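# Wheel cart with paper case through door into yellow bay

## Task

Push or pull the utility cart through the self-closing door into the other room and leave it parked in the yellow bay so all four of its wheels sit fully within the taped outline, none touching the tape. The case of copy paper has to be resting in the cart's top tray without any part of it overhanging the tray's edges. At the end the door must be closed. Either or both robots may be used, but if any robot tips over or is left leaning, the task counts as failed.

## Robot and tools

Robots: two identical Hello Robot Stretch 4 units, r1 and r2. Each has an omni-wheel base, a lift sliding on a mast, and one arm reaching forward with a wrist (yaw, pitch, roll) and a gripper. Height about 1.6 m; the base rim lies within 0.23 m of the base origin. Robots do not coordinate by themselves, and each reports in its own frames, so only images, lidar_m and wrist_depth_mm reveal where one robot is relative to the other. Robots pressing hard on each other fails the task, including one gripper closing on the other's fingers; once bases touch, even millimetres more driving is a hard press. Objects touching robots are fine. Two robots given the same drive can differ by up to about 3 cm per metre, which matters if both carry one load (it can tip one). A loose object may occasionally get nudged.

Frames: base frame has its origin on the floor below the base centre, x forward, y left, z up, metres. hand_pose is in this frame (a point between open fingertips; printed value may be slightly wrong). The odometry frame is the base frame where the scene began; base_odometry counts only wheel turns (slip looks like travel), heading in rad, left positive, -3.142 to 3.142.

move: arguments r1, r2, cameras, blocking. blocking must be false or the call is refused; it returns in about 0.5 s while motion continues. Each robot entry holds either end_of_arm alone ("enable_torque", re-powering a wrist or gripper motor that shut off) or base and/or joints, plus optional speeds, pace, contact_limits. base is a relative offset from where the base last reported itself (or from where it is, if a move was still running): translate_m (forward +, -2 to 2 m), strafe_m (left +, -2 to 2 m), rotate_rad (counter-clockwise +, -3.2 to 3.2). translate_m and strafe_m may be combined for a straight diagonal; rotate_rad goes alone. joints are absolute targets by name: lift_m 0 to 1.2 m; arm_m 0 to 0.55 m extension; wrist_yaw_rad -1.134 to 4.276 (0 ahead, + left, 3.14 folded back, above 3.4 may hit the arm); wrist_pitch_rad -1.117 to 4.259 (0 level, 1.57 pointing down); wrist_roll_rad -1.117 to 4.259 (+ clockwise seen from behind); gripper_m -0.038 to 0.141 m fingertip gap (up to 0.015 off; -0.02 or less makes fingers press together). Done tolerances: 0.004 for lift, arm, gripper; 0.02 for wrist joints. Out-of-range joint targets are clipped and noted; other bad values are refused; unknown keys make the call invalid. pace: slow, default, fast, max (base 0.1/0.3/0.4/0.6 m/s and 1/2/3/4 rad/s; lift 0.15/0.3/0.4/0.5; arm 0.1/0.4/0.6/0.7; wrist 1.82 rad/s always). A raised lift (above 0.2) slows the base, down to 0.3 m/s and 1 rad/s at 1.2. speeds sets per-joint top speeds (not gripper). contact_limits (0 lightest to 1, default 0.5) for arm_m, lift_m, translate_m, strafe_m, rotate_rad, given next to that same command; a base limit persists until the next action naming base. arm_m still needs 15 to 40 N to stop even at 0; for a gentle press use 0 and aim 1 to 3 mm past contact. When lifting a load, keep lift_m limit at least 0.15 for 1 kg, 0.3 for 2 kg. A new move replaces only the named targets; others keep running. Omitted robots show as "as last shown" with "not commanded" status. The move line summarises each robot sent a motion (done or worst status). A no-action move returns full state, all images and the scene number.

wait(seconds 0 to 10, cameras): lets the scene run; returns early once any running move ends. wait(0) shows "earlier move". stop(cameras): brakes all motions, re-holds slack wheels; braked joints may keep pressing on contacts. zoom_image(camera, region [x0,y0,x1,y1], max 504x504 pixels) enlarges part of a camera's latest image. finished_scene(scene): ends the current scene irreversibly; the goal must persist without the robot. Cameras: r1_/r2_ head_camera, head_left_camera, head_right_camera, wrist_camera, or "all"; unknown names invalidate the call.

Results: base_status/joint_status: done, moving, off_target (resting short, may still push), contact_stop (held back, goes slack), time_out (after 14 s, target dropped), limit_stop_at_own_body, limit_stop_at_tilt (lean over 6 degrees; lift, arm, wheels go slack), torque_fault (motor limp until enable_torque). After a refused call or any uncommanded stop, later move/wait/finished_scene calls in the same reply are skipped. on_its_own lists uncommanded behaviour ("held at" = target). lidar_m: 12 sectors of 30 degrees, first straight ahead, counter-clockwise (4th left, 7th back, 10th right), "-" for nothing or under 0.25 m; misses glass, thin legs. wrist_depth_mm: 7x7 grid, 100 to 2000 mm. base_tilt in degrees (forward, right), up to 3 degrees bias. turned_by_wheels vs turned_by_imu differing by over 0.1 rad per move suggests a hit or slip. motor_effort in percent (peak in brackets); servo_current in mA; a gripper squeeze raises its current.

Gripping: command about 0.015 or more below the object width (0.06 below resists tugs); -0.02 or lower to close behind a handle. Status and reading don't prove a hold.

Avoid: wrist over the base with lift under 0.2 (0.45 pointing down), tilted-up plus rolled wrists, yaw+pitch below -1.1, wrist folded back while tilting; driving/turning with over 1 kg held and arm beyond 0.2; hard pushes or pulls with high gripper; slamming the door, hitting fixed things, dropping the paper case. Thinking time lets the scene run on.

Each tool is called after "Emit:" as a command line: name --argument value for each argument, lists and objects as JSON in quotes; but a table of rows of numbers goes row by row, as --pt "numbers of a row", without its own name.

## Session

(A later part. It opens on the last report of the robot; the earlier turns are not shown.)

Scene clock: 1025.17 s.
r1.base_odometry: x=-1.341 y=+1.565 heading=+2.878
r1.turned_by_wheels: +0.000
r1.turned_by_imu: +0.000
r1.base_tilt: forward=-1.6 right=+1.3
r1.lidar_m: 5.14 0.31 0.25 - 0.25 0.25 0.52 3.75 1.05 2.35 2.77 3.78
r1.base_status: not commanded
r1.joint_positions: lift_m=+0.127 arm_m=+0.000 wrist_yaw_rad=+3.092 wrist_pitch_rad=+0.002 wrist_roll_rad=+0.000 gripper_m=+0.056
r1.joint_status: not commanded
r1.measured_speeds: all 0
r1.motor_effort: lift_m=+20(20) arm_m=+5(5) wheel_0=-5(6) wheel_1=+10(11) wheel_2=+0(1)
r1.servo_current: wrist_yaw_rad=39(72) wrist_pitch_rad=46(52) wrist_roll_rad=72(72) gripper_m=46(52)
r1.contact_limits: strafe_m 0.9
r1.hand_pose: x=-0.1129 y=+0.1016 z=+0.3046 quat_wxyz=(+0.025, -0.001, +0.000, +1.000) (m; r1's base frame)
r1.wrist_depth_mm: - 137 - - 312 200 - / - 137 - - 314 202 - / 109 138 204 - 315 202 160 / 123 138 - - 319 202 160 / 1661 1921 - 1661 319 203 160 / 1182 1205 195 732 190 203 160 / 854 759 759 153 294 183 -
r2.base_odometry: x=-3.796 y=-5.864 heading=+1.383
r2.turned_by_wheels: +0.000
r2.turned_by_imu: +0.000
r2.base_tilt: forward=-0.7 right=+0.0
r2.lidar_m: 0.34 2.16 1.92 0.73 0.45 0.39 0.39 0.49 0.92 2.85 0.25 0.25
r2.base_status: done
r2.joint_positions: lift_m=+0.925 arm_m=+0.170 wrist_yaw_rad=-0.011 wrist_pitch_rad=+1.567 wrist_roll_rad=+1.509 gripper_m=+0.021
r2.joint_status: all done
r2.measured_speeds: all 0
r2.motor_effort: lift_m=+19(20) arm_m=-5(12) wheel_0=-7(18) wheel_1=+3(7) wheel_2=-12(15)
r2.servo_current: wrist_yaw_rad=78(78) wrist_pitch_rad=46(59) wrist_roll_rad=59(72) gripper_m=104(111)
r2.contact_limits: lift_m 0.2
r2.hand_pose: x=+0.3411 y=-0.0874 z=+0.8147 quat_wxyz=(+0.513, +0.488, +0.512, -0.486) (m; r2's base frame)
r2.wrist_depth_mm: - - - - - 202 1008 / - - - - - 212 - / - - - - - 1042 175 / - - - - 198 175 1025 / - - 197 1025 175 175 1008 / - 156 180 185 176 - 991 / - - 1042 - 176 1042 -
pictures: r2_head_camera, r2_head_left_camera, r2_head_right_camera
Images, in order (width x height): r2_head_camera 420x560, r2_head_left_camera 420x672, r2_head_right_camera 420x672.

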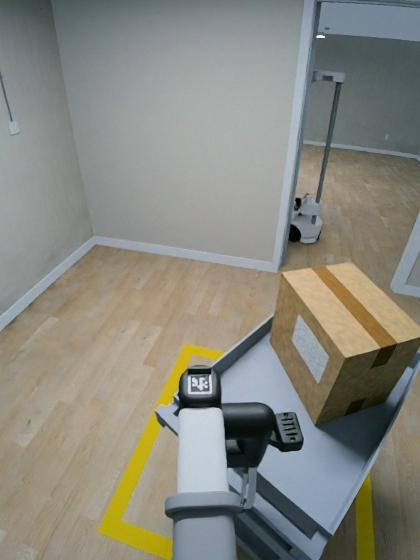

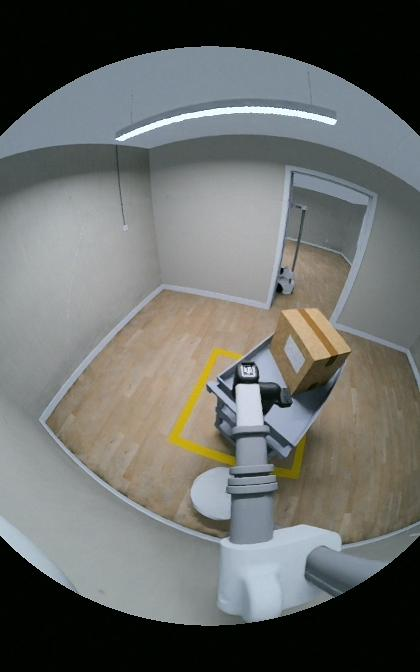

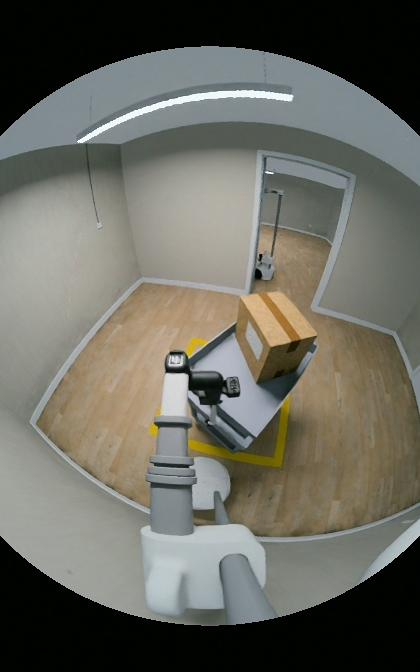

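Emit:
move --blocking false --r2 '{"base":{"translate_m":-0.2,"strafe_m":-0.42},"pace":"slow"}'

Emit:
wait --seconds 6 --cameras '["r2_head_left_camera","r2_head_right_camera","r2_wrist_camera"]'

Emit:
zoom_image --camera "r2_head_left_camera" --region '[100, 270, 370, 530]'

Emit:
zoom_image --camera "r2_head_right_camera" --region '[80, 270, 350, 530]'

Scene clock: 1064.20 s.
move: r2 moving
r1: as last shown
r1.lidar_m: 5.14 0.33 0.25 - 0.25 0.26 0.54 3.75 1.07 2.36 2.77 3.75
r1.motor_effort: lift_m=+20(20) arm_m=+5(5) wheel_0=-5(6) wheel_1=+10(11) wheel_2=+0(0)
r1.servo_current: wrist_yaw_rad=46(59) wrist_pitch_rad=39(52) wrist_roll_rad=46(65) gripper_m=39(46)
r1.contact_limits: strafe_m 0.9
r1.wrist_depth_mm: - 137 - - 310 200 - / - 137 - - 314 200 - / 109 137 204 - 317 202 160 / 123 138 - - 319 203 160 / 1661 1921 - 1708 319 203 160 / 1182 1205 193 723 191 204 160 / 842 750 759 153 294 182 -
r2.base_odometry: x=-3.787 y=-5.871 heading=+1.382
r2.turned_by_wheels: -0.001
r2.turned_by_imu: +0.000
r2.base_tilt: forward=-0.7 right=+0.0
r2.lidar_m: 0.34 2.16 1.90 0.75 0.44 0.37 0.40 0.49 0.89 2.83 0.26 0.26
r2.base_status: translate_m moving; strafe_m moving
r2.joint_positions: lift_m=+0.925 arm_m=+0.170 wrist_yaw_rad=-0.011 wrist_pitch_rad=+1.567 wrist_roll_rad=+1.509 gripper_m=+0.021
r2.joint_status: not commanded
r2.measured_speeds: translate_m=-0.021 strafe_m=-0.044 rotate_rad=+0.003 lift_m=+0.000 arm_m=+0.000 wrist_yaw_rad=+0.000 wrist_pitch_rad=+0.000 wrist_roll_rad=+0.000
r2.motor_effort: lift_m=+19(19) arm_m=-5(5) wheel_0=+4(7) wheel_1=-10(10) wheel_2=+1(11)
r2.servo_current: wrist_yaw_rad=72(85) wrist_pitch_rad=39(46) wrist_roll_rad=65(65) gripper_m=98(104)
r2.contact_limits: lift_m 0.2
r2.hand_pose: x=+0.3411 y=-0.0874 z=+0.8147 quat_wxyz=(+0.513, +0.488, +0.512, -0.486) (m; r2's base frame)
r2.wrist_depth_mm: - - - - - 216 1008 / - - - - - 216 196 / - - - - - 1008 174 / - - - 177 196 175 991 / - - 187 1008 175 175 1008 / - 163 180 187 176 - 991 / - - 1060 - 176 1025 -
pictures: none

Scene clock: 1069.63 s.
earlier move: r2 done
r1.base_odometry: x=-1.341 y=+1.565 heading=+2.878
r1.turned_by_wheels: +0.000
r1.turned_by_imu: +0.000
r1.base_tilt: forward=-1.6 right=+1.3
r1.lidar_m: 5.14 0.32 0.25 - 0.25 0.25 0.53 3.74 1.06 2.34 2.79 3.73
r1.base_status: not commanded
r1.joint_positions: lift_m=+0.127 arm_m=+0.000 wrist_yaw_rad=+3.092 wrist_pitch_rad=+0.002 wrist_roll_rad=+0.000 gripper_m=+0.056
r1.joint_status: not commanded
r1.measured_speeds: all 0
r1.motor_effort: lift_m=+20(20) arm_m=+5(5) wheel_0=-6(6) wheel_1=+10(11) wheel_2=+0(1)
r1.servo_current: wrist_yaw_rad=52(72) wrist_pitch_rad=46(52) wrist_roll_rad=52(72) gripper_m=39(52)
r1.contact_limits: strafe_m 0.9
r1.hand_pose: x=-0.1129 y=+0.1016 z=+0.3046 quat_wxyz=(+0.025, -0.001, +0.000, +1.000) (m; r1's base frame)
r1.wrist_depth_mm: - 137 - - 310 200 - / - 137 - - 314 201 - / 109 138 204 - 315 202 159 / 123 138 - - 319 203 160 / 1661 1983 - 1661 320 204 160 / 1182 1182 194 732 191 204 160 / 854 741 759 153 296 183 -
r2.base_odometry: x=-3.421 y=-6.138 heading=+1.384
r2.turned_by_wheels: +0.002
r2.turned_by_imu: +0.002
r2.base_tilt: forward=-0.7 right=+0.0
r2.lidar_m: 0.25 0.25 2.37 0.62 0.39 0.32 0.34 0.42 0.81 2.40 2.79 0.37
r2.base_status: done
r2.joint_positions: lift_m=+0.925 arm_m=+0.170 wrist_yaw_rad=+0.005 wrist_pitch_rad=+1.566 wrist_roll_rad=+1.495 gripper_m=+0.021
r2.joint_status: not commanded
r2.measured_speeds: all 0
r2.motor_effort: lift_m=+19(20) arm_m=-5(5) wheel_0=+9(15) wheel_1=-3(12) wheel_2=+9(13)
r2.servo_current: wrist_yaw_rad=46(85) wrist_pitch_rad=46(52) wrist_roll_rad=39(72) gripper_m=104(111)
r2.contact_limits: lift_m 0.2
r2.hand_pose: x=+0.3429 y=-0.0874 z=+0.8147 quat_wxyz=(+0.521, +0.481, +0.518, -0.478) (m; r2's base frame)
r2.wrist_depth_mm: 1042 201 176 1025 1008 1008 1008 / 195 200 176 1008 1025 1025 1008 / 232 179 221 176 1042 1025 1025 / - - 202 176 1042 1008 1008 / - - 202 176 196 - 647 / - - 187 176 176 - 931 / - 143 - - 176 1025 -
wait: 5.43 of 6 s (r2 has come to rest)
pictures: r2_head_left_camera, r2_head_right_camera, r2_wrist_camera
Images, in order (width x height): r2_head_left_camera 420x672, r2_head_right_camera 420x672, r2_wrist_camera 616x392.

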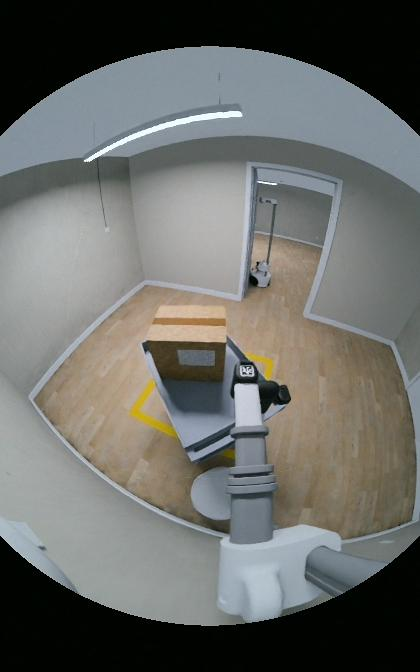

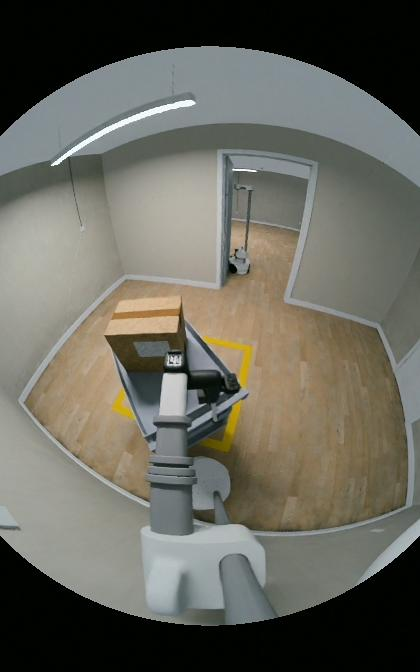

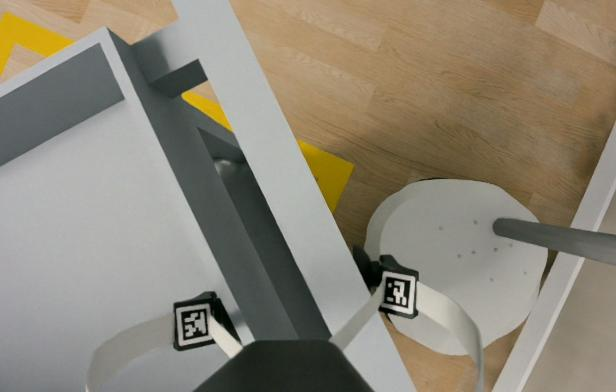

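Scaled by 1.867 from the camera's 420x672 image, which has a finer 600x960 frame.

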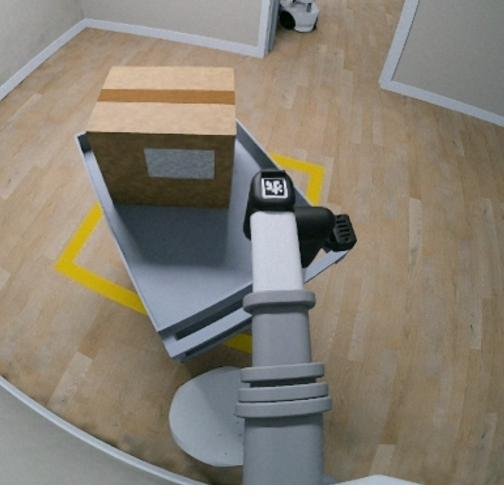

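Scaled by 1.867 from the camera's 420x672 image, which has a finer 600x960 frame.

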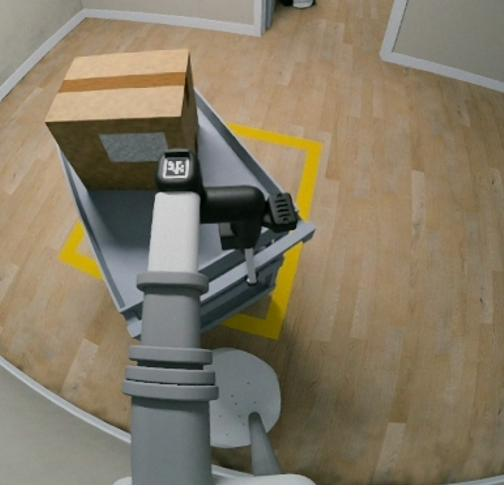

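Emit:
move --blocking false --r2 '{"base":{"rotate_rad":0.5},"pace":"slow"}'

Emit:
wait --seconds 2

Emit:
move --blocking false --r2 '{"base":{"strafe_m":-0.33},"pace":"slow"}'

Emit:
wait --seconds 4.5 --cameras '["r2_head_left_camera","r2_head_right_camera","r2_wrist_camera"]'

Emit:
zoom_image --camera "r2_head_left_camera" --region '[100, 270, 370, 530]'

Emit:
zoom_image --camera "r2_head_right_camera" --region '[80, 270, 350, 530]'

Scene clock: 1090.63 s.
move: r2 moving
r1: as last shown
r1.base_tilt: forward=-1.6 right=+1.2
r1.lidar_m: 5.15 0.34 0.25 - 0.25 0.26 0.52 3.74 1.07 2.37 2.78 3.76
r1.motor_effort: lift_m=+20(20) arm_m=+5(5) wheel_0=-5(6) wheel_1=+10(11) wheel_2=+0(0)
r1.servo_current: wrist_yaw_rad=65(65) wrist_pitch_rad=46(46) wrist_roll_rad=59(65) gripper_m=39(46)
r1.contact_limits: strafe_m 0.9
r1.wrist_depth_mm: - 137 - - 310 200 - / - 137 - - 312 200 - / 109 138 204 - 315 202 160 / 123 138 - - 317 203 160 / 1756 1983 - 1661 319 204 160 / 1182 1205 194 723 191 204 161 / 854 750 741 153 297 183 -
r2.base_odometry: x=-3.421 y=-6.138 heading=+1.508
r2.turned_by_wheels: +0.124
r2.turned_by_imu: +0.120
r2.base_tilt: forward=-0.6 right=+0.1
r2.lidar_m: 0.25 0.25 1.88 0.52 0.34 0.33 0.33 0.45 1.07 2.43 2.67 0.36
r2.base_status: rotate_rad moving
r2.joint_positions: lift_m=+0.925 arm_m=+0.170 wrist_yaw_rad=+0.005 wrist_pitch_rad=+1.568 wrist_roll_rad=+1.495 gripper_m=+0.021
r2.joint_status: not commanded
r2.measured_speeds: translate_m=+0.001 strafe_m=+0.000 rotate_rad=+0.489 lift_m=+0.000 arm_m=+0.000 wrist_yaw_rad=+0.000 wrist_pitch_rad=+0.008 wrist_roll_rad=+0.000
r2.motor_effort: lift_m=+19(19) arm_m=-5(5) wheel_0=-9(10) wheel_1=-6(6) wheel_2=-12(12)
r2.servo_current: wrist_yaw_rad=46(59) wrist_pitch_rad=39(46) wrist_roll_rad=52(59) gripper_m=104(111)
r2.contact_limits: lift_m 0.2
r2.hand_pose: x=+0.3423 y=-0.0874 z=+0.8147 quat_wxyz=(+0.520, +0.480, +0.519, -0.479) (m; r2's base frame)
r2.wrist_depth_mm: 180 190 200 1042 1025 1025 1025 / 216 223 221 176 1025 1042 1025 / - - 220 176 1025 1025 1042 / - - 200 177 - 1025 1042 / - - 191 177 - - 634 / - 165 185 207 179 - 946 / - 137 - - - 1025 -
pictures: none

Scene clock: 1091.83 s.
earlier move: r2 done
r1.base_odometry: x=-1.341 y=+1.565 heading=+2.878
r1.turned_by_wheels: +0.000
r1.turned_by_imu: +0.000
r1.base_tilt: forward=-1.6 right=+1.3
r1.lidar_m: 5.13 0.34 0.25 - 0.25 0.25 0.52 3.71 1.06 2.35 2.80 3.75
r1.base_status: not commanded
r1.joint_positions: lift_m=+0.127 arm_m=+0.000 wrist_yaw_rad=+3.092 wrist_pitch_rad=+0.002 wrist_roll_rad=+0.000 gripper_m=+0.056
r1.joint_status: not commanded
r1.measured_speeds: all 0
r1.motor_effort: lift_m=+20(20) arm_m=+5(5) wheel_0=-5(6) wheel_1=+10(11) wheel_2=+0(0)
r1.servo_current: wrist_yaw_rad=46(72) wrist_pitch_rad=46(46) wrist_roll_rad=59(65) gripper_m=46(46)
r1.contact_limits: strafe_m 0.9
r1.hand_pose: x=-0.1129 y=+0.1016 z=+0.3046 quat_wxyz=(+0.025, -0.001, +0.000, +1.000) (m; r1's base frame)
r1.wrist_depth_mm: - 137 - - 310 200 - / - 137 - - 314 201 - / 109 137 204 - 317 201 160 / 123 138 - - 317 203 160 / 1708 1983 - 1661 319 204 160 / 1182 1182 194 723 191 204 160 / 854 759 759 153 296 183 -
r2.base_odometry: x=-3.421 y=-6.138 heading=+1.883
r2.turned_by_wheels: +0.375
r2.turned_by_imu: +0.365
r2.base_tilt: forward=-0.7 right=+0.1
r2.lidar_m: 0.31 0.36 0.66 0.37 0.33 0.33 0.39 0.75 2.39 2.82 2.51 0.33
r2.base_status: done
r2.joint_positions: lift_m=+0.925 arm_m=+0.170 wrist_yaw_rad=-0.003 wrist_pitch_rad=+1.568 wrist_roll_rad=+1.502 gripper_m=+0.021
r2.joint_status: not commanded
r2.measured_speeds: all 0
r2.motor_effort: lift_m=+20(20) arm_m=+4(5) wheel_0=-5(13) wheel_1=-4(7) wheel_2=-8(14)
r2.servo_current: wrist_yaw_rad=59(59) wrist_pitch_rad=39(52) wrist_roll_rad=46(59) gripper_m=104(111)
r2.contact_limits: lift_m 0.2
r2.hand_pose: x=+0.3415 y=-0.0874 z=+0.8147 quat_wxyz=(+0.517, +0.484, +0.515, -0.483) (m; r2's base frame)
r2.wrist_depth_mm: - - - 201 176 1042 1025 / - - - - 176 1042 1025 / - - - 178 176 1042 1025 / - - - 1042 177 1025 1025 / - - - 1042 177 - 1042 / - 162 183 1025 177 - 946 / - - - - 1025 1008 -
wait: 1.20 of 2 s (r2 has come to rest)
pictures: none

Scene clock: 1092.33 s.
move: r2 moving
r1: as last shown
r1.lidar_m: 5.15 0.32 0.25 - 0.25 0.25 0.54 3.71 1.07 2.34 2.78 3.77
r1.motor_effort: lift_m=+20(20) arm_m=+5(5) wheel_0=-6(6) wheel_1=+10(10) wheel_2=+0(1)
r1.servo_current: wrist_yaw_rad=52(65) wrist_pitch_rad=46(46) wrist_roll_rad=33(59) gripper_m=33(46)
r1.contact_limits: strafe_m 0.9
r1.wrist_depth_mm: - 137 - - 310 200 - / - 137 - - 314 201 - / 109 137 204 - 315 202 160 / 123 138 - - 319 203 160 / 1708 1983 - 1661 319 204 160 / 1182 1160 193 723 191 203 160 / 854 759 750 153 297 183 -
r2.base_odometry: x=-3.408 y=-6.134 heading=+1.883
r2.turned_by_wheels: +0.000
r2.turned_by_imu: +0.000
r2.base_tilt: forward=-0.6 right=+0.0
r2.lidar_m: 0.29 0.32 0.70 0.41 0.34 0.32 0.42 0.77 2.37 2.79 2.51 0.32
r2.base_status: strafe_m moving
r2.joint_positions: lift_m=+0.925 arm_m=+0.170 wrist_yaw_rad=-0.003 wrist_pitch_rad=+1.568 wrist_roll_rad=+1.502 gripper_m=+0.021
r2.joint_status: not commanded
r2.measured_speeds: translate_m=+0.000 strafe_m=-0.057 rotate_rad=+0.003 lift_m=+0.000 arm_m=+0.000 wrist_yaw_rad=+0.000 wrist_pitch_rad=+0.000 wrist_roll_rad=+0.000
r2.motor_effort: lift_m=+19(19) arm_m=+4(4) wheel_0=+8(10) wheel_1=-9(10) wheel_2=+0(6)
r2.servo_current: wrist_yaw_rad=39(59) wrist_pitch_rad=46(46) wrist_roll_rad=46(52) gripper_m=104(111)
r2.contact_limits: lift_m 0.2
r2.hand_pose: x=+0.3415 y=-0.0874 z=+0.8147 quat_wxyz=(+0.517, +0.484, +0.515, -0.483) (m; r2's base frame)
r2.wrist_depth_mm: - - - 200 176 1008 1025 / - - - 176 176 1025 1008 / - - - 1025 176 1042 1042 / - - - 1042 176 1042 1025 / - - - 1042 177 - 1008 / - 161 183 1042 177 - 946 / - - - - 1042 1008 -
pictures: none

Scene clock: 1096.27 s.
earlier move: r2 done
r1.base_odometry: x=-1.341 y=+1.565 heading=+2.878
r1.turned_by_wheels: +0.000
r1.turned_by_imu: +0.000
r1.base_tilt: forward=-1.6 right=+1.3
r1.lidar_m: 5.13 0.34 0.25 - 0.25 0.25 0.54 3.09 1.08 2.34 2.80 3.75
r1.base_status: not commanded
r1.joint_positions: lift_m=+0.127 arm_m=+0.000 wrist_yaw_rad=+3.092 wrist_pitch_rad=+0.002 wrist_roll_rad=+0.000 gripper_m=+0.056
r1.joint_status: not commanded
r1.measured_speeds: all 0
r1.motor_effort: lift_m=+20(20) arm_m=+5(5) wheel_0=-6(6) wheel_1=+10(11) wheel_2=+0(1)
r1.servo_current: wrist_yaw_rad=59(72) wrist_pitch_rad=33(52) wrist_roll_rad=39(72) gripper_m=46(46)
r1.contact_limits: strafe_m 0.9
r1.hand_pose: x=-0.1129 y=+0.1016 z=+0.3046 quat_wxyz=(+0.025, -0.001, +0.000, +1.000) (m; r1's base frame)
r1.wrist_depth_mm: - 136 - - 312 200 - / - 137 - - 315 201 - / 109 138 204 - 315 203 160 / 123 138 - - 317 202 160 / 1708 - - 1661 320 203 160 / 1182 1205 193 732 190 204 160 / 854 750 750 153 296 183 -
r2.base_odometry: x=-3.107 y=-6.037 heading=+1.883
r2.turned_by_wheels: +0.000
r2.turned_by_imu: +0.003
r2.base_tilt: forward=-0.6 right=+0.0
r2.lidar_m: 0.25 0.26 1.09 0.67 0.57 0.57 0.69 1.28 2.17 2.54 2.26 0.39
r2.base_status: done
r2.joint_positions: lift_m=+0.925 arm_m=+0.170 wrist_yaw_rad=+0.003 wrist_pitch_rad=+1.567 wrist_roll_rad=+1.498 gripper_m=+0.021
r2.joint_status: not commanded
r2.measured_speeds: all 0
r2.motor_effort: lift_m=+19(20) arm_m=+4(5) wheel_0=+6(12) wheel_1=-3(10) wheel_2=+0(6)
r2.servo_current: wrist_yaw_rad=52(65) wrist_pitch_rad=39(52) wrist_roll_rad=46(59) gripper_m=104(111)
r2.contact_limits: lift_m 0.2
r2.hand_pose: x=+0.3422 y=-0.0874 z=+0.8147 quat_wxyz=(+0.520, +0.481, +0.518, -0.480) (m; r2's base frame)
r2.wrist_depth_mm: 191 207 202 176 1042 1008 1008 / 229 - 204 177 1008 1008 1008 / - - 208 176 1008 1025 1008 / - - 200 177 1025 1042 1008 / - - 195 178 - - 654 / - - 185 177 180 - 1025 / - 137 - - - 1025 1008
wait: 3.93 of 4.5 s (r2 has come to rest)
pictures: r2_head_left_camera, r2_head_right_camera, r2_wrist_camera
Images, in order (width x height): r2_head_left_camera 420x672, r2_head_right_camera 420x672, r2_wrist_camera 616x392.

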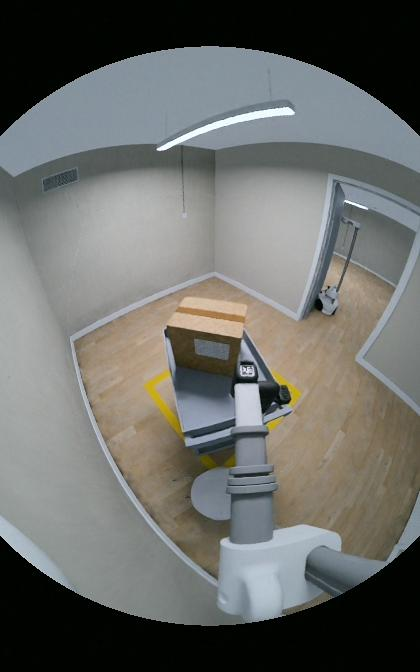

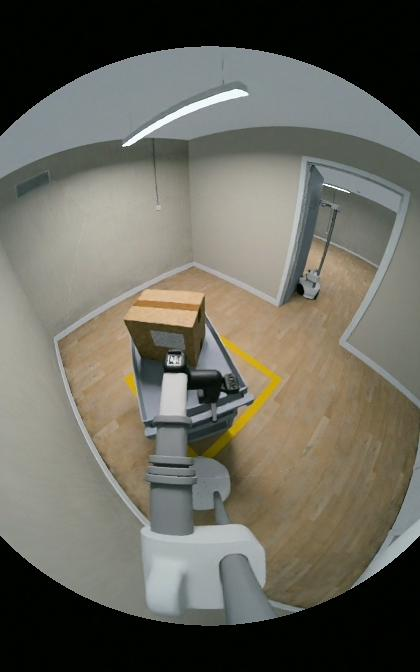

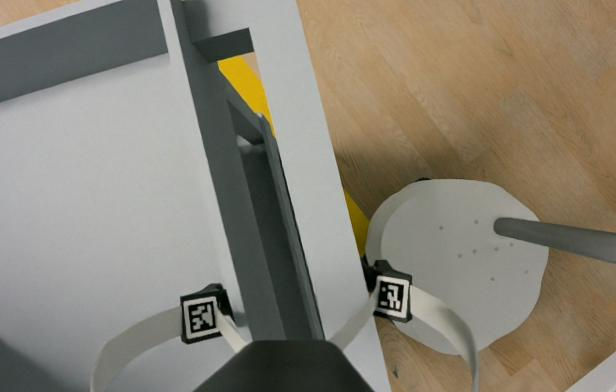

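Scaled by 1.867 from the camera's 420x672 image, which has a finer 600x960 frame.

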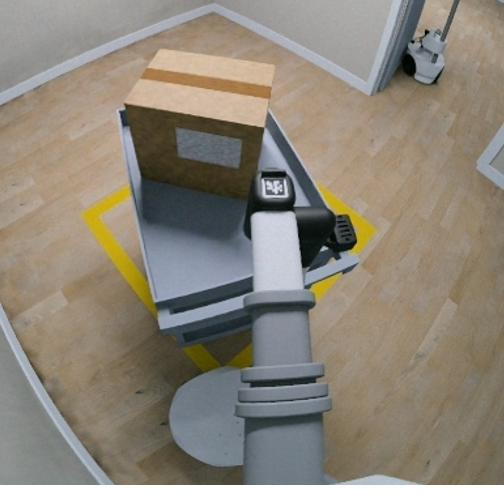

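Scaled by 1.867 from the camera's 420x672 image, which has a finer 600x960 frame.

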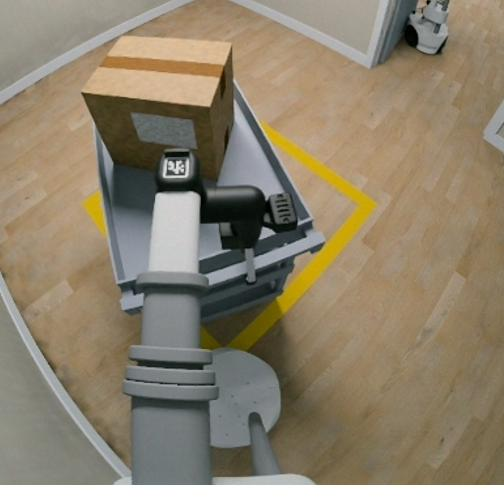

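Emit:
move --blocking false --r2 '{"base":{"translate_m":0.07,"strafe_m":-0.12},"joints":{"arm_m":0.3},"speeds":{"arm_m":0.08},"pace":"slow"}'

Emit:
wait --seconds 3 --cameras '["r2_head_left_camera","r2_head_right_camera","r2_wrist_camera"]'

Emit:
zoom_image --camera "r2_head_left_camera" --region '[100, 270, 370, 530]'

Emit:
zoom_image --camera "r2_head_right_camera" --region '[80, 270, 350, 530]'

Scene clock: 1111.70 s.
move: r2 moving
r1: as last shown
r1.lidar_m: 5.14 0.34 0.25 - 0.25 0.25 0.48 3.01 1.08 2.34 2.79 3.77
r1.motor_effort: lift_m=+20(20) arm_m=+5(5) wheel_0=-6(6) wheel_1=+10(10) wheel_2=+0(0)
r1.servo_current: wrist_yaw_rad=46(65) wrist_pitch_rad=39(46) wrist_roll_rad=59(65) gripper_m=46(46)
r1.contact_limits: strafe_m 0.9
r1.wrist_depth_mm: - 137 - - 309 200 - / - 137 - - 312 201 - / 109 137 204 - 315 202 160 / 123 138 - - 317 204 160 / 1708 1921 - 1708 319 204 160 / 1182 1205 193 732 191 204 160 / 854 750 759 153 298 183 -
r2.base_odometry: x=-3.099 y=-6.028 heading=+1.882
r2.turned_by_wheels: -0.001
r2.turned_by_imu: +0.000
r2.base_tilt: forward=-0.7 right=+0.1
r2.lidar_m: 0.26 0.25 1.15 0.68 0.58 0.59 0.68 1.30 2.16 2.55 2.22 0.40
r2.base_status: translate_m moving; strafe_m moving
r2.joint_positions: lift_m=+0.925 arm_m=+0.202 wrist_yaw_rad=+0.003 wrist_pitch_rad=+1.572 wrist_roll_rad=+1.498 gripper_m=+0.021
r2.joint_status: arm_m moving
r2.measured_speeds: translate_m=+0.024 strafe_m=-0.043 rotate_rad=-0.002 lift_m=+0.000 arm_m=+0.080 wrist_yaw_rad=+0.000 wrist_pitch_rad=+0.004 wrist_roll_rad=+0.000
r2.motor_effort: lift_m=+19(19) arm_m=+12(13) wheel_0=+9(13) wheel_1=-6(6) wheel_2=-13(13)
r2.servo_current: wrist_yaw_rad=39(52) wrist_pitch_rad=33(46) wrist_roll_rad=39(59) gripper_m=104(104)
r2.contact_limits: lift_m 0.2
r2.hand_pose: x=+0.3726 y=-0.0874 z=+0.8147 quat_wxyz=(+0.518, +0.480, +0.519, -0.481) (m; r2's base frame)
r2.wrist_depth_mm: 181 195 198 173 1042 1025 1025 / 213 - 218 174 1025 1025 1025 / - - 206 175 1025 1025 1025 / - - 195 175 - 1025 1042 / - - 193 496 176 - 1042 / - - 186 204 176 - 1042 / - 141 - - 177 1042 1060
pictures: none

Scene clock: 1113.87 s.
earlier move: r2 done
r1.base_odometry: x=-1.341 y=+1.565 heading=+2.878
r1.turned_by_wheels: +0.000
r1.turned_by_imu: +0.000
r1.base_tilt: forward=-1.6 right=+1.2
r1.lidar_m: 5.12 0.35 0.25 - 0.25 0.25 0.50 2.83 1.06 2.34 2.80 3.74
r1.base_status: not commanded
r1.joint_positions: lift_m=+0.127 arm_m=+0.000 wrist_yaw_rad=+3.092 wrist_pitch_rad=+0.002 wrist_roll_rad=+0.000 gripper_m=+0.056
r1.joint_status: not commanded
r1.measured_speeds: all 0
r1.motor_effort: lift_m=+20(20) arm_m=+5(5) wheel_0=-5(6) wheel_1=+10(11) wheel_2=+0(1)
r1.servo_current: wrist_yaw_rad=52(72) wrist_pitch_rad=46(46) wrist_roll_rad=52(65) gripper_m=46(46)
r1.contact_limits: strafe_m 0.9
r1.hand_pose: x=-0.1129 y=+0.1016 z=+0.3046 quat_wxyz=(+0.025, -0.001, +0.000, +1.000) (m; r1's base frame)
r1.wrist_depth_mm: - 137 - - 309 200 - / - 137 - - 310 200 - / 109 138 203 - 315 202 160 / 123 138 - - 317 203 160 / 1708 - - 1708 320 203 160 / 1182 1182 194 732 191 204 160 / 831 768 759 153 296 183 -
r2.base_odometry: x=-3.015 y=-5.934 heading=+1.884
r2.turned_by_wheels: +0.002
r2.turned_by_imu: +0.002
r2.base_tilt: forward=-0.7 right=+0.1
r2.lidar_m: 0.32 0.30 1.35 0.83 0.70 0.70 0.84 1.54 2.12 2.39 2.09 0.52
r2.base_status: done
r2.joint_positions: lift_m=+0.925 arm_m=+0.300 wrist_yaw_rad=+0.005 wrist_pitch_rad=+1.571 wrist_roll_rad=+1.495 gripper_m=+0.021
r2.joint_status: all done
r2.measured_speeds: all 0
r2.motor_effort: lift_m=+19(20) arm_m=+7(14) wheel_0=+12(14) wheel_1=-1(6) wheel_2=-1(15)
r2.servo_current: wrist_yaw_rad=52(65) wrist_pitch_rad=39(46) wrist_roll_rad=52(59) gripper_m=104(111)
r2.contact_limits: lift_m 0.2
r2.hand_pose: x=+0.4710 y=-0.0874 z=+0.8147 quat_wxyz=(+0.520, +0.479, +0.520, -0.479) (m; r2's base frame)
r2.wrist_depth_mm: 1025 1025 174 1025 1008 1025 1008 / 191 200 174 1042 1008 1025 1025 / 224 188 223 175 1025 1025 1025 / - - 202 176 1025 1042 1025 / - - 205 176 206 - - / - - 186 176 176 - - / - 147 - - 176 1060 1042
wait: 2.17 of 3 s (r2 has come to rest)
pictures: r2_head_left_camera, r2_head_right_camera, r2_wrist_camera
Images, in order (width x height): r2_head_left_camera 420x672, r2_head_right_camera 420x672, r2_wrist_camera 616x392.

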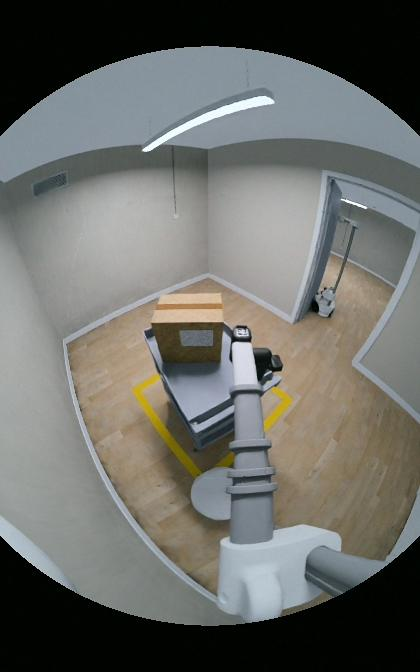

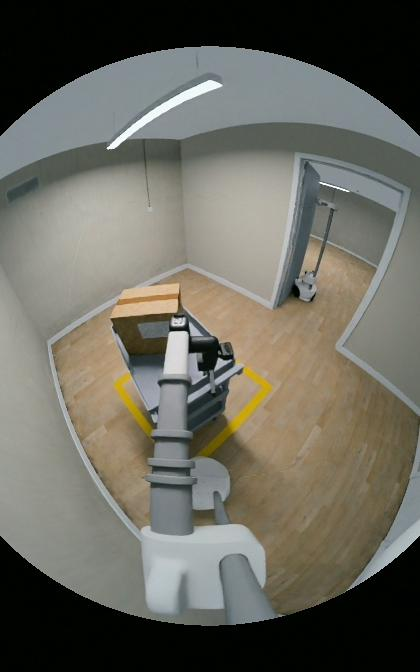

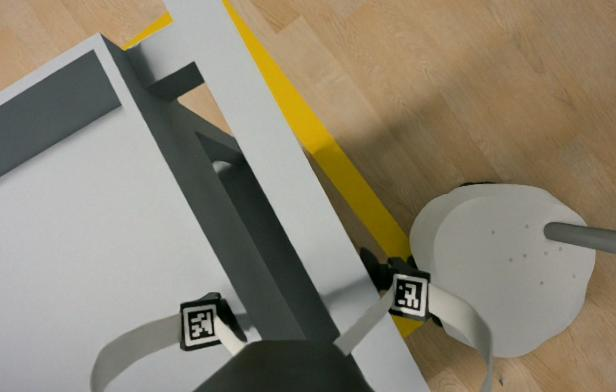

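Scaled by 1.867 from the camera's 420x672 image, which has a finer 600x960 frame.

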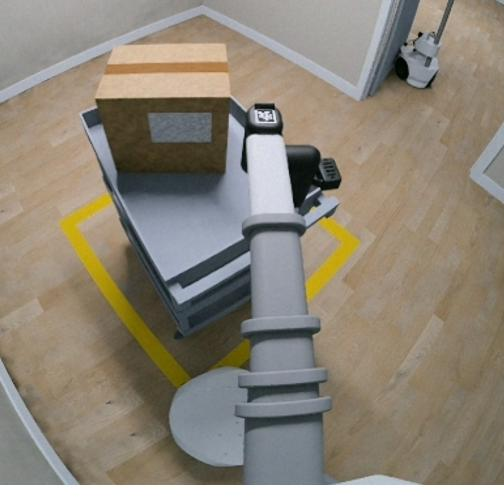

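Scaled by 1.867 from the camera's 420x672 image, which has a finer 600x960 frame.

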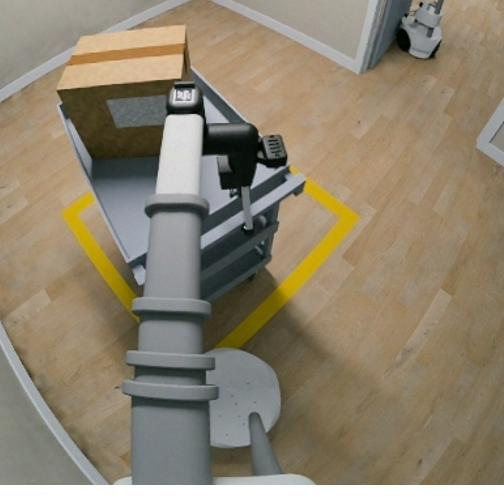

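Emit:
move --blocking false --r2 '{"joints":{"gripper_m":0.13}}'

Emit:
wait --seconds 1.5

Emit:
move --blocking false --r2 '{"joints":{"lift_m":1.12}}'

Emit:
wait --seconds 1.5 --cameras '["r2_wrist_camera"]'

Emit:
move --blocking false --r2 '{"joints":{"arm_m":0.0},"base":{"translate_m":-0.3}}'

Emit:
wait --seconds 3 --cameras '["r2_head_left_camera","r2_head_right_camera","r2_head_camera"]'

Emit:
zoom_image --camera "r2_head_camera" --region '[0, 120, 420, 560]'

Emit:
zoom_image --camera "r2_head_left_camera" --region '[80, 250, 330, 500]'

Emit:
zoom_image --camera "r2_head_right_camera" --region '[80, 250, 330, 500]'

Scene clock: 1141.00 s.
move: r2 moving
r1: as last shown
r1.base_tilt: forward=-1.6 right=+1.3
r1.lidar_m: 5.14 0.32 0.25 - 0.25 0.25 0.51 2.83 1.06 2.34 2.81 3.75
r1.motor_effort: lift_m=+20(20) arm_m=+5(5) wheel_0=-6(6) wheel_1=+10(11) wheel_2=+0(0)
r1.servo_current: wrist_yaw_rad=52(65) wrist_pitch_rad=52(52) wrist_roll_rad=52(59) gripper_m=39(52)
r1.contact_limits: strafe_m 0.9
r1.wrist_depth_mm: - 137 - - 310 200 - / - 137 - - 312 202 - / 109 138 203 - 315 202 160 / 123 138 - - 317 203 160 / 1661 1983 - 1618 319 203 160 / 1205 1182 193 732 191 203 160 / 842 750 768 153 296 183 -
r2.base_odometry: x=-3.015 y=-5.934 heading=+1.884
r2.turned_by_wheels: +0.000
r2.turned_by_imu: +0.000
r2.base_tilt: forward=-0.6 right=+0.0
r2.lidar_m: 0.32 0.29 1.37 0.84 0.70 0.70 0.84 1.56 2.13 2.39 2.10 0.49
r2.base_status: not commanded
r2.joint_positions: lift_m=+0.925 arm_m=+0.300 wrist_yaw_rad=+0.005 wrist_pitch_rad=+1.571 wrist_roll_rad=+1.495 gripper_m=+0.040
r2.joint_status: gripper_m moving
r2.measured_speeds: translate_m=+0.000 strafe_m=+0.000 rotate_rad=+0.000 lift_m=+0.001 arm_m=+0.000 wrist_yaw_rad=+0.000 wrist_pitch_rad=+0.000 wrist_roll_rad=+0.000
r2.motor_effort: lift_m=+18(19) arm_m=+7(7) wheel_0=+12(12) wheel_1=-1(1) wheel_2=-2(2)
r2.servo_current: wrist_yaw_rad=46(52) wrist_pitch_rad=46(46) wrist_roll_rad=59(59) gripper_m=78(85)
r2.contact_limits: lift_m 0.2
r2.hand_pose: x=+0.4710 y=-0.0874 z=+0.8148 quat_wxyz=(+0.520, +0.479, +0.520, -0.479) (m; r2's base frame)
r2.wrist_depth_mm: 1042 1025 178 1025 1025 1008 1025 / 195 201 178 1025 1025 1025 1025 / 225 189 226 178 1025 1025 1008 / - - 203 178 1025 1025 1025 / - - 206 178 210 - - / - - 187 218 179 - - / - 141 - - 178 1042 1025
pictures: none

Scene clock: 1142.50 s.
earlier move: r2 done
r1.base_odometry: x=-1.341 y=+1.565 heading=+2.878
r1.turned_by_wheels: +0.000
r1.turned_by_imu: +0.000
r1.base_tilt: forward=-1.6 right=+1.3
r1.lidar_m: 5.15 0.33 0.25 - 0.25 0.25 0.53 2.80 1.07 2.34 2.80 3.75
r1.base_status: not commanded
r1.joint_positions: lift_m=+0.127 arm_m=+0.000 wrist_yaw_rad=+3.092 wrist_pitch_rad=+0.002 wrist_roll_rad=+0.000 gripper_m=+0.056
r1.joint_status: not commanded
r1.measured_speeds: all 0
r1.motor_effort: lift_m=+20(20) arm_m=+5(5) wheel_0=-6(6) wheel_1=+10(11) wheel_2=+0(1)
r1.servo_current: wrist_yaw_rad=46(65) wrist_pitch_rad=46(52) wrist_roll_rad=52(65) gripper_m=46(52)
r1.contact_limits: strafe_m 0.9
r1.hand_pose: x=-0.1129 y=+0.1016 z=+0.3046 quat_wxyz=(+0.025, -0.001, +0.000, +1.000) (m; r1's base frame)
r1.wrist_depth_mm: - 137 - - 310 200 - / - 137 - - 314 201 - / 109 137 204 - 315 202 160 / 123 138 - - 317 203 159 / 1661 1983 - 1661 319 203 160 / 1160 1182 193 723 191 204 160 / 854 750 759 153 296 184 -
r2.base_odometry: x=-3.015 y=-5.934 heading=+1.883
r2.turned_by_wheels: -0.001
r2.turned_by_imu: +0.000
r2.base_tilt: forward=-0.7 right=+0.0
r2.lidar_m: 0.31 0.29 1.36 0.82 0.71 0.70 0.86 1.54 2.13 2.40 2.11 0.50
r2.base_status: not commanded
r2.joint_positions: lift_m=+0.925 arm_m=+0.300 wrist_yaw_rad=+0.003 wrist_pitch_rad=+1.571 wrist_roll_rad=+1.497 gripper_m=+0.130
r2.joint_status: all done
r2.measured_speeds: all 0
r2.motor_effort: lift_m=+15(19) arm_m=+7(7) wheel_0=+5(12) wheel_1=-1(1) wheel_2=-1(2)
r2.servo_current: wrist_yaw_rad=46(72) wrist_pitch_rad=46(46) wrist_roll_rad=46(59) gripper_m=46(111)
r2.contact_limits: lift_m 0.2
r2.hand_pose: x=+0.4709 y=-0.0874 z=+0.8150 quat_wxyz=(+0.519, +0.480, +0.519, -0.481) (m; r2's base frame)
r2.wrist_depth_mm: 1042 1042 177 1042 1008 1025 1008 / 198 202 177 1042 1025 1008 1008 / 221 203 178 1025 1025 1025 1042 / - - 204 177 1025 1025 1025 / - - 195 178 854 - - / - 184 185 178 188 - - / - - - - 178 1025 1025
wait: 1.50 s; at rest by 1.47 s
pictures: none

Scene clock: 1143.00 s.
move: r2 moving
r1: as last shown
r1.lidar_m: 5.14 0.32 0.25 - 0.25 0.25 0.51 2.80 1.09 2.36 2.79 3.77
r1.motor_effort: lift_m=+20(20) arm_m=+5(5) wheel_0=-5(6) wheel_1=+10(10) wheel_2=+0(0)
r1.servo_current: wrist_yaw_rad=46(59) wrist_pitch_rad=39(52) wrist_roll_rad=39(59) gripper_m=39(52)
r1.contact_limits: strafe_m 0.9
r1.wrist_depth_mm: - 137 - - 312 200 - / - 137 - - 315 201 - / 109 137 203 - 314 202 160 / 123 138 - - 319 203 160 / 1661 1983 - 1708 320 204 160 / 1205 1182 193 732 191 204 160 / 842 750 759 154 297 183 -
r2.base_odometry: x=-3.015 y=-5.934 heading=+1.883
r2.turned_by_wheels: +0.000
r2.turned_by_imu: +0.000
r2.base_tilt: forward=-0.7 right=+0.0
r2.lidar_m: 0.33 0.31 1.33 0.82 0.69 0.70 0.85 1.56 2.13 2.39 2.10 0.45
r2.base_status: not commanded
r2.joint_positions: lift_m=+0.963 arm_m=+0.300 wrist_yaw_rad=+0.003 wrist_pitch_rad=+1.571 wrist_roll_rad=+1.498 gripper_m=+0.130
r2.joint_status: lift_m moving
r2.measured_speeds: translate_m=+0.000 strafe_m=+0.000 rotate_rad=+0.000 lift_m=+0.146 arm_m=+0.000 wrist_yaw_rad=+0.000 wrist_pitch_rad=+0.000 wrist_roll_rad=+0.000
r2.motor_effort: lift_m=+21(26) arm_m=+6(7) wheel_0=+5(6) wheel_1=-1(1) wheel_2=-1(2)
r2.servo_current: wrist_yaw_rad=39(52) wrist_pitch_rad=46(46) wrist_roll_rad=52(72) gripper_m=46(52)
r2.hand_pose: x=+0.4709 y=-0.0874 z=+0.8525 quat_wxyz=(+0.519, +0.481, +0.519, -0.481) (m; r2's base frame)
r2.wrist_depth_mm: 1078 1078 1060 1078 1060 1042 1042 / 1078 234 209 1060 1060 1060 1060 / 229 242 229 1060 1078 1042 1060 / - - 229 208 1042 1078 1060 / - - 228 209 1008 - 750 / - 186 200 209 193 - 1060 / - - - - - 1078 1060
pictures: none

Scene clock: 1144.40 s.
earlier move: r2 done
r1.base_odometry: x=-1.341 y=+1.565 heading=+2.878
r1.turned_by_wheels: +0.000
r1.turned_by_imu: +0.000
r1.base_tilt: forward=-1.6 right=+1.3
r1.lidar_m: 5.13 0.32 0.25 - 0.25 0.25 0.51 2.80 1.08 2.34 2.77 3.76
r1.base_status: not commanded
r1.joint_positions: lift_m=+0.127 arm_m=+0.000 wrist_yaw_rad=+3.092 wrist_pitch_rad=+0.002 wrist_roll_rad=+0.000 gripper_m=+0.056
r1.joint_status: not commanded
r1.measured_speeds: all 0
r1.motor_effort: lift_m=+20(20) arm_m=+5(5) wheel_0=-6(6) wheel_1=+10(11) wheel_2=+0(0)
r1.servo_current: wrist_yaw_rad=39(59) wrist_pitch_rad=39(52) wrist_roll_rad=52(72) gripper_m=46(52)
r1.contact_limits: strafe_m 0.9
r1.hand_pose: x=-0.1129 y=+0.1016 z=+0.3046 quat_wxyz=(+0.025, -0.001, +0.000, +1.000) (m; r1's base frame)
r1.wrist_depth_mm: - 136 - - 309 200 - / - 137 - - 314 201 - / 109 137 204 - 317 203 160 / 123 138 - - 317 203 160 / 1618 1983 - 1708 319 204 160 / 1229 1182 194 732 192 204 160 / 842 759 750 153 297 183 -
r2.base_odometry: x=-3.015 y=-5.934 heading=+1.883
r2.turned_by_wheels: +0.000
r2.turned_by_imu: +0.000
r2.base_tilt: forward=-0.7 right=+0.0
r2.lidar_m: 0.31 0.29 1.38 0.80 0.70 0.71 0.86 1.55 2.13 2.37 2.11 0.50
r2.base_status: not commanded
r2.joint_positions: lift_m=+1.120 arm_m=+0.300 wrist_yaw_rad=+0.003 wrist_pitch_rad=+1.571 wrist_roll_rad=+1.498 gripper_m=+0.130
r2.joint_status: all done
r2.measured_speeds: all 0
r2.motor_effort: lift_m=+21(26) arm_m=+6(7) wheel_0=+5(6) wheel_1=-1(1) wheel_2=-1(2)
r2.servo_current: wrist_yaw_rad=39(52) wrist_pitch_rad=39(46) wrist_roll_rad=59(72) gripper_m=46(59)
r2.hand_pose: x=+0.4709 y=-0.0874 z=+1.0095 quat_wxyz=(+0.518, +0.481, +0.519, -0.481) (m; r2's base frame)
r2.wrist_depth_mm: 1255 1229 1229 1205 1229 1205 1205 / 1229 1229 1229 1205 1205 1205 1229 / 1281 1255 394 1229 1205 1229 1205 / 1255 421 - 373 1205 1205 1205 / - - - 370 1182 - 1229 / - 186 187 158 213 1229 1205 / 375 389 - - 1229 1205 1229
wait: 1.40 of 1.5 s (r2 has come to rest)
pictures: r2_wrist_camera
Images, in order (width x height): r2_wrist_camera 616x392.

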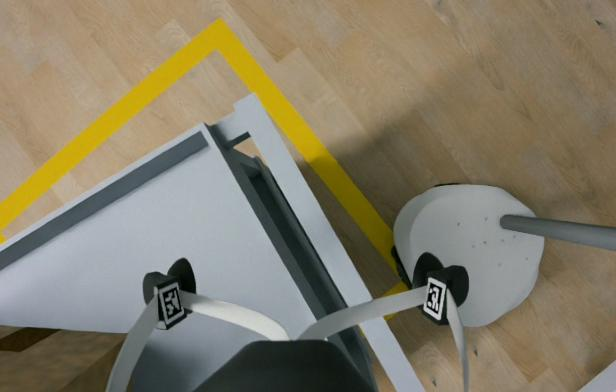

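Scene clock: 1144.90 s.
move: r2 moving
r1: as last shown
r1.base_tilt: forward=-1.5 right=+1.3
r1.lidar_m: 5.13 0.34 0.25 - 0.25 0.25 0.53 2.83 1.07 2.34 2.79 3.73
r1.servo_current: wrist_yaw_rad=59(72) wrist_pitch_rad=46(52) wrist_roll_rad=39(65) gripper_m=46(46)
r1.contact_limits: strafe_m 0.9
r1.wrist_depth_mm: - 137 - - 310 200 - / - 137 - - 315 201 - / 109 137 203 - 315 202 160 / 123 138 285 - 315 202 160 / 1708 1921 - 1708 320 204 160 / 1160 1182 194 732 190 202 160 / 842 750 759 153 297 183 -
r2.base_odometry: x=-3.005 y=-5.963 heading=+1.883
r2.turned_by_wheels: +0.000
r2.turned_by_imu: +0.000
r2.base_tilt: forward=-0.6 right=+0.1
r2.lidar_m: 0.32 0.33 1.35 0.80 0.69 0.68 0.83 1.53 2.10 2.42 2.13 0.51
r2.base_status: translate_m moving
r2.joint_positions: lift_m=+1.120 arm_m=+0.250 wrist_yaw_rad=+0.003 wrist_pitch_rad=+1.571 wrist_roll_rad=+1.498 gripper_m=+0.130
r2.joint_status: arm_m moving
r2.measured_speeds: translate_m=-0.121 strafe_m=+0.000 rotate_rad=-0.002 lift_m=+0.000 arm_m=-0.195 wrist_yaw_rad=+0.000 wrist_pitch_rad=+0.000 wrist_roll_rad=+0.001
r2.motor_effort: lift_m=+21(21) arm_m=-10(11) wheel_0=-5(10) wheel_1=-7(9) wheel_2=+12(12)
r2.servo_current: wrist_yaw_rad=26(59) wrist_pitch_rad=39(46) wrist_roll_rad=39(52) gripper_m=46(59)
r2.hand_pose: x=+0.4205 y=-0.0874 z=+1.0095 quat_wxyz=(+0.518, +0.481, +0.519, -0.481) (m; r2's base frame)
r2.wrist_depth_mm: 1229 1205 1229 1205 1205 1229 1205 / 1229 1205 1255 1205 1205 1205 1229 / 1229 404 452 1205 1229 1205 1255 / 404 - 373 1229 1229 1205 1182 / - - 373 1205 1078 - 1229 / - 186 193 373 195 1229 1229 / 407 - - - 1229 1205 1229
pictures: none

Scene clock: 1146.87 s.
earlier move: r2 done
r1.base_odometry: x=-1.341 y=+1.565 heading=+2.878
r1.turned_by_wheels: +0.000
r1.turned_by_imu: +0.000
r1.base_tilt: forward=-1.6 right=+1.3
r1.lidar_m: 5.15 0.31 0.25 - 0.25 0.25 0.53 2.99 1.08 2.35 2.81 3.73
r1.base_status: not commanded
r1.joint_positions: lift_m=+0.127 arm_m=+0.000 wrist_yaw_rad=+3.092 wrist_pitch_rad=+0.002 wrist_roll_rad=+0.000 gripper_m=+0.056
r1.joint_status: not commanded
r1.measured_speeds: all 0
r1.motor_effort: lift_m=+20(20) arm_m=+5(5) wheel_0=-6(6) wheel_1=+10(11) wheel_2=+0(1)
r1.servo_current: wrist_yaw_rad=46(72) wrist_pitch_rad=46(52) wrist_roll_rad=59(65) gripper_m=33(46)
r1.contact_limits: strafe_m 0.9
r1.hand_pose: x=-0.1129 y=+0.1016 z=+0.3046 quat_wxyz=(+0.025, -0.001, +0.000, +1.000) (m; r1's base frame)
r1.wrist_depth_mm: - 137 - - 312 199 - / - 137 - - 315 201 - / 109 138 204 - 315 203 160 / 123 138 - - 317 203 159 / 1661 1983 - 1708 319 204 160 / 1160 1182 194 741 191 203 160 / 854 750 759 153 294 183 -
r2.base_odometry: x=-2.923 y=-6.219 heading=+1.883
r2.turned_by_wheels: +0.000
r2.turned_by_imu: +0.000
r2.base_tilt: forward=-0.7 right=+0.1
r2.lidar_m: 0.60 0.66 0.98 0.57 0.50 0.51 0.60 1.14 1.91 2.26 2.27 0.83
r2.base_status: done
r2.joint_positions: lift_m=+1.120 arm_m=+0.000 wrist_yaw_rad=+0.003 wrist_pitch_rad=+1.571 wrist_roll_rad=+1.498 gripper_m=+0.130
r2.joint_status: all done
r2.measured_speeds: all 0
r2.motor_effort: lift_m=+21(21) arm_m=-7(11) wheel_0=-4(10) wheel_1=-4(9) wheel_2=+2(13)
r2.servo_current: wrist_yaw_rad=46(65) wrist_pitch_rad=39(46) wrist_roll_rad=52(65) gripper_m=46(59)
r2.hand_pose: x=+0.1712 y=-0.0874 z=+1.0096 quat_wxyz=(+0.518, +0.481, +0.519, -0.481) (m; r2's base frame)
r2.wrist_depth_mm: 1229 1229 1229 1229 1229 1229 1229 / 1229 1229 1229 1205 1229 1205 1229 / 1229 1229 1229 1229 1229 1205 1205 / 1078 1205 1229 1255 1229 1229 1229 / 750 1229 1255 1229 - 500 338 / 750 220 201 1229 194 1205 - / 1229 1229 1229 - 1229 1138 -
wait: 1.97 of 3 s (r2 has come to rest)
pictures: r2_head_camera, r2_head_left_camera, r2_head_right_camera
Images, in order (width x height): r2_head_camera 420x560, r2_head_left_camera 420x672, r2_head_right_camera 420x672.

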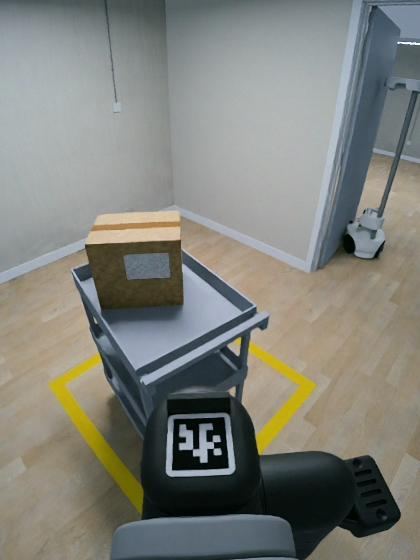

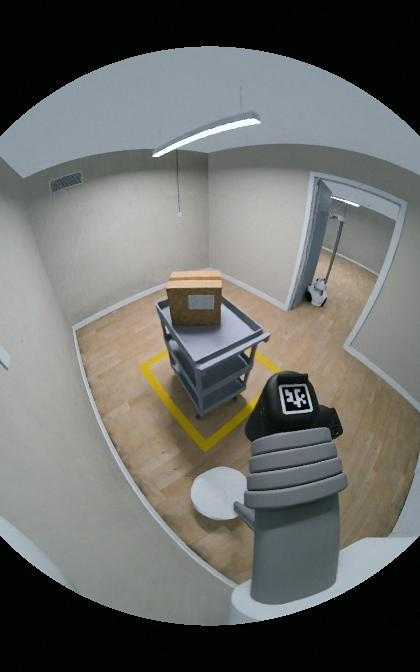

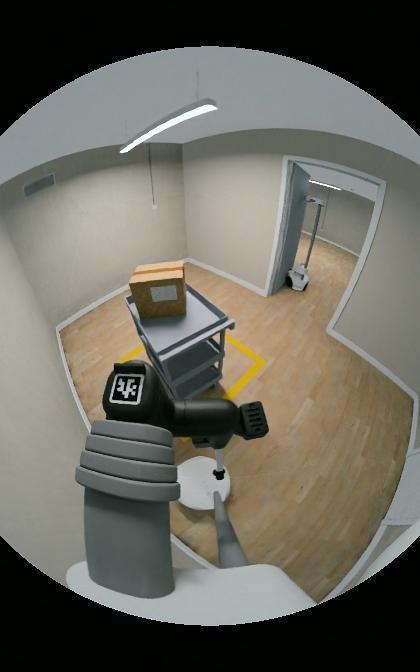

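Scaled by 1.145 from the camera's 420x560 image, which has a finer 1200x1600 frame.

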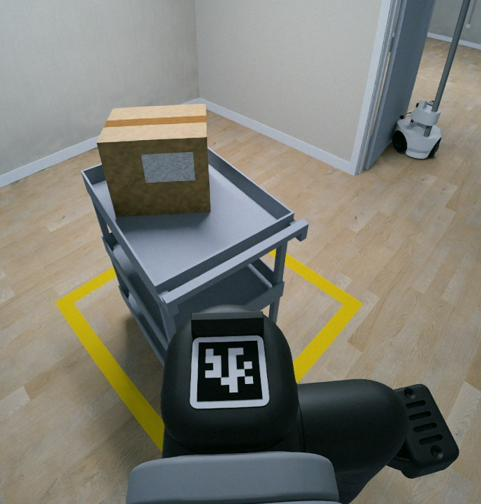

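Scaled by 2.016 from the camera's 420x672 image, which has a finer 600x960 frame.

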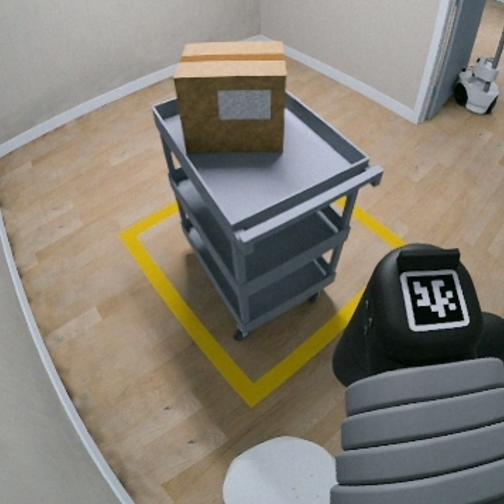

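Scaled by 2.016 from the camera's 420x672 image, which has a finer 600x960 frame.

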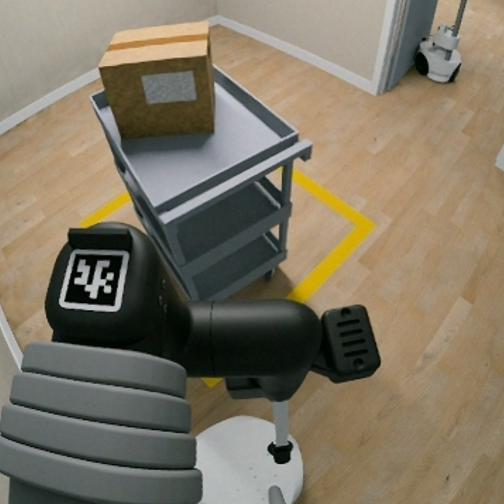

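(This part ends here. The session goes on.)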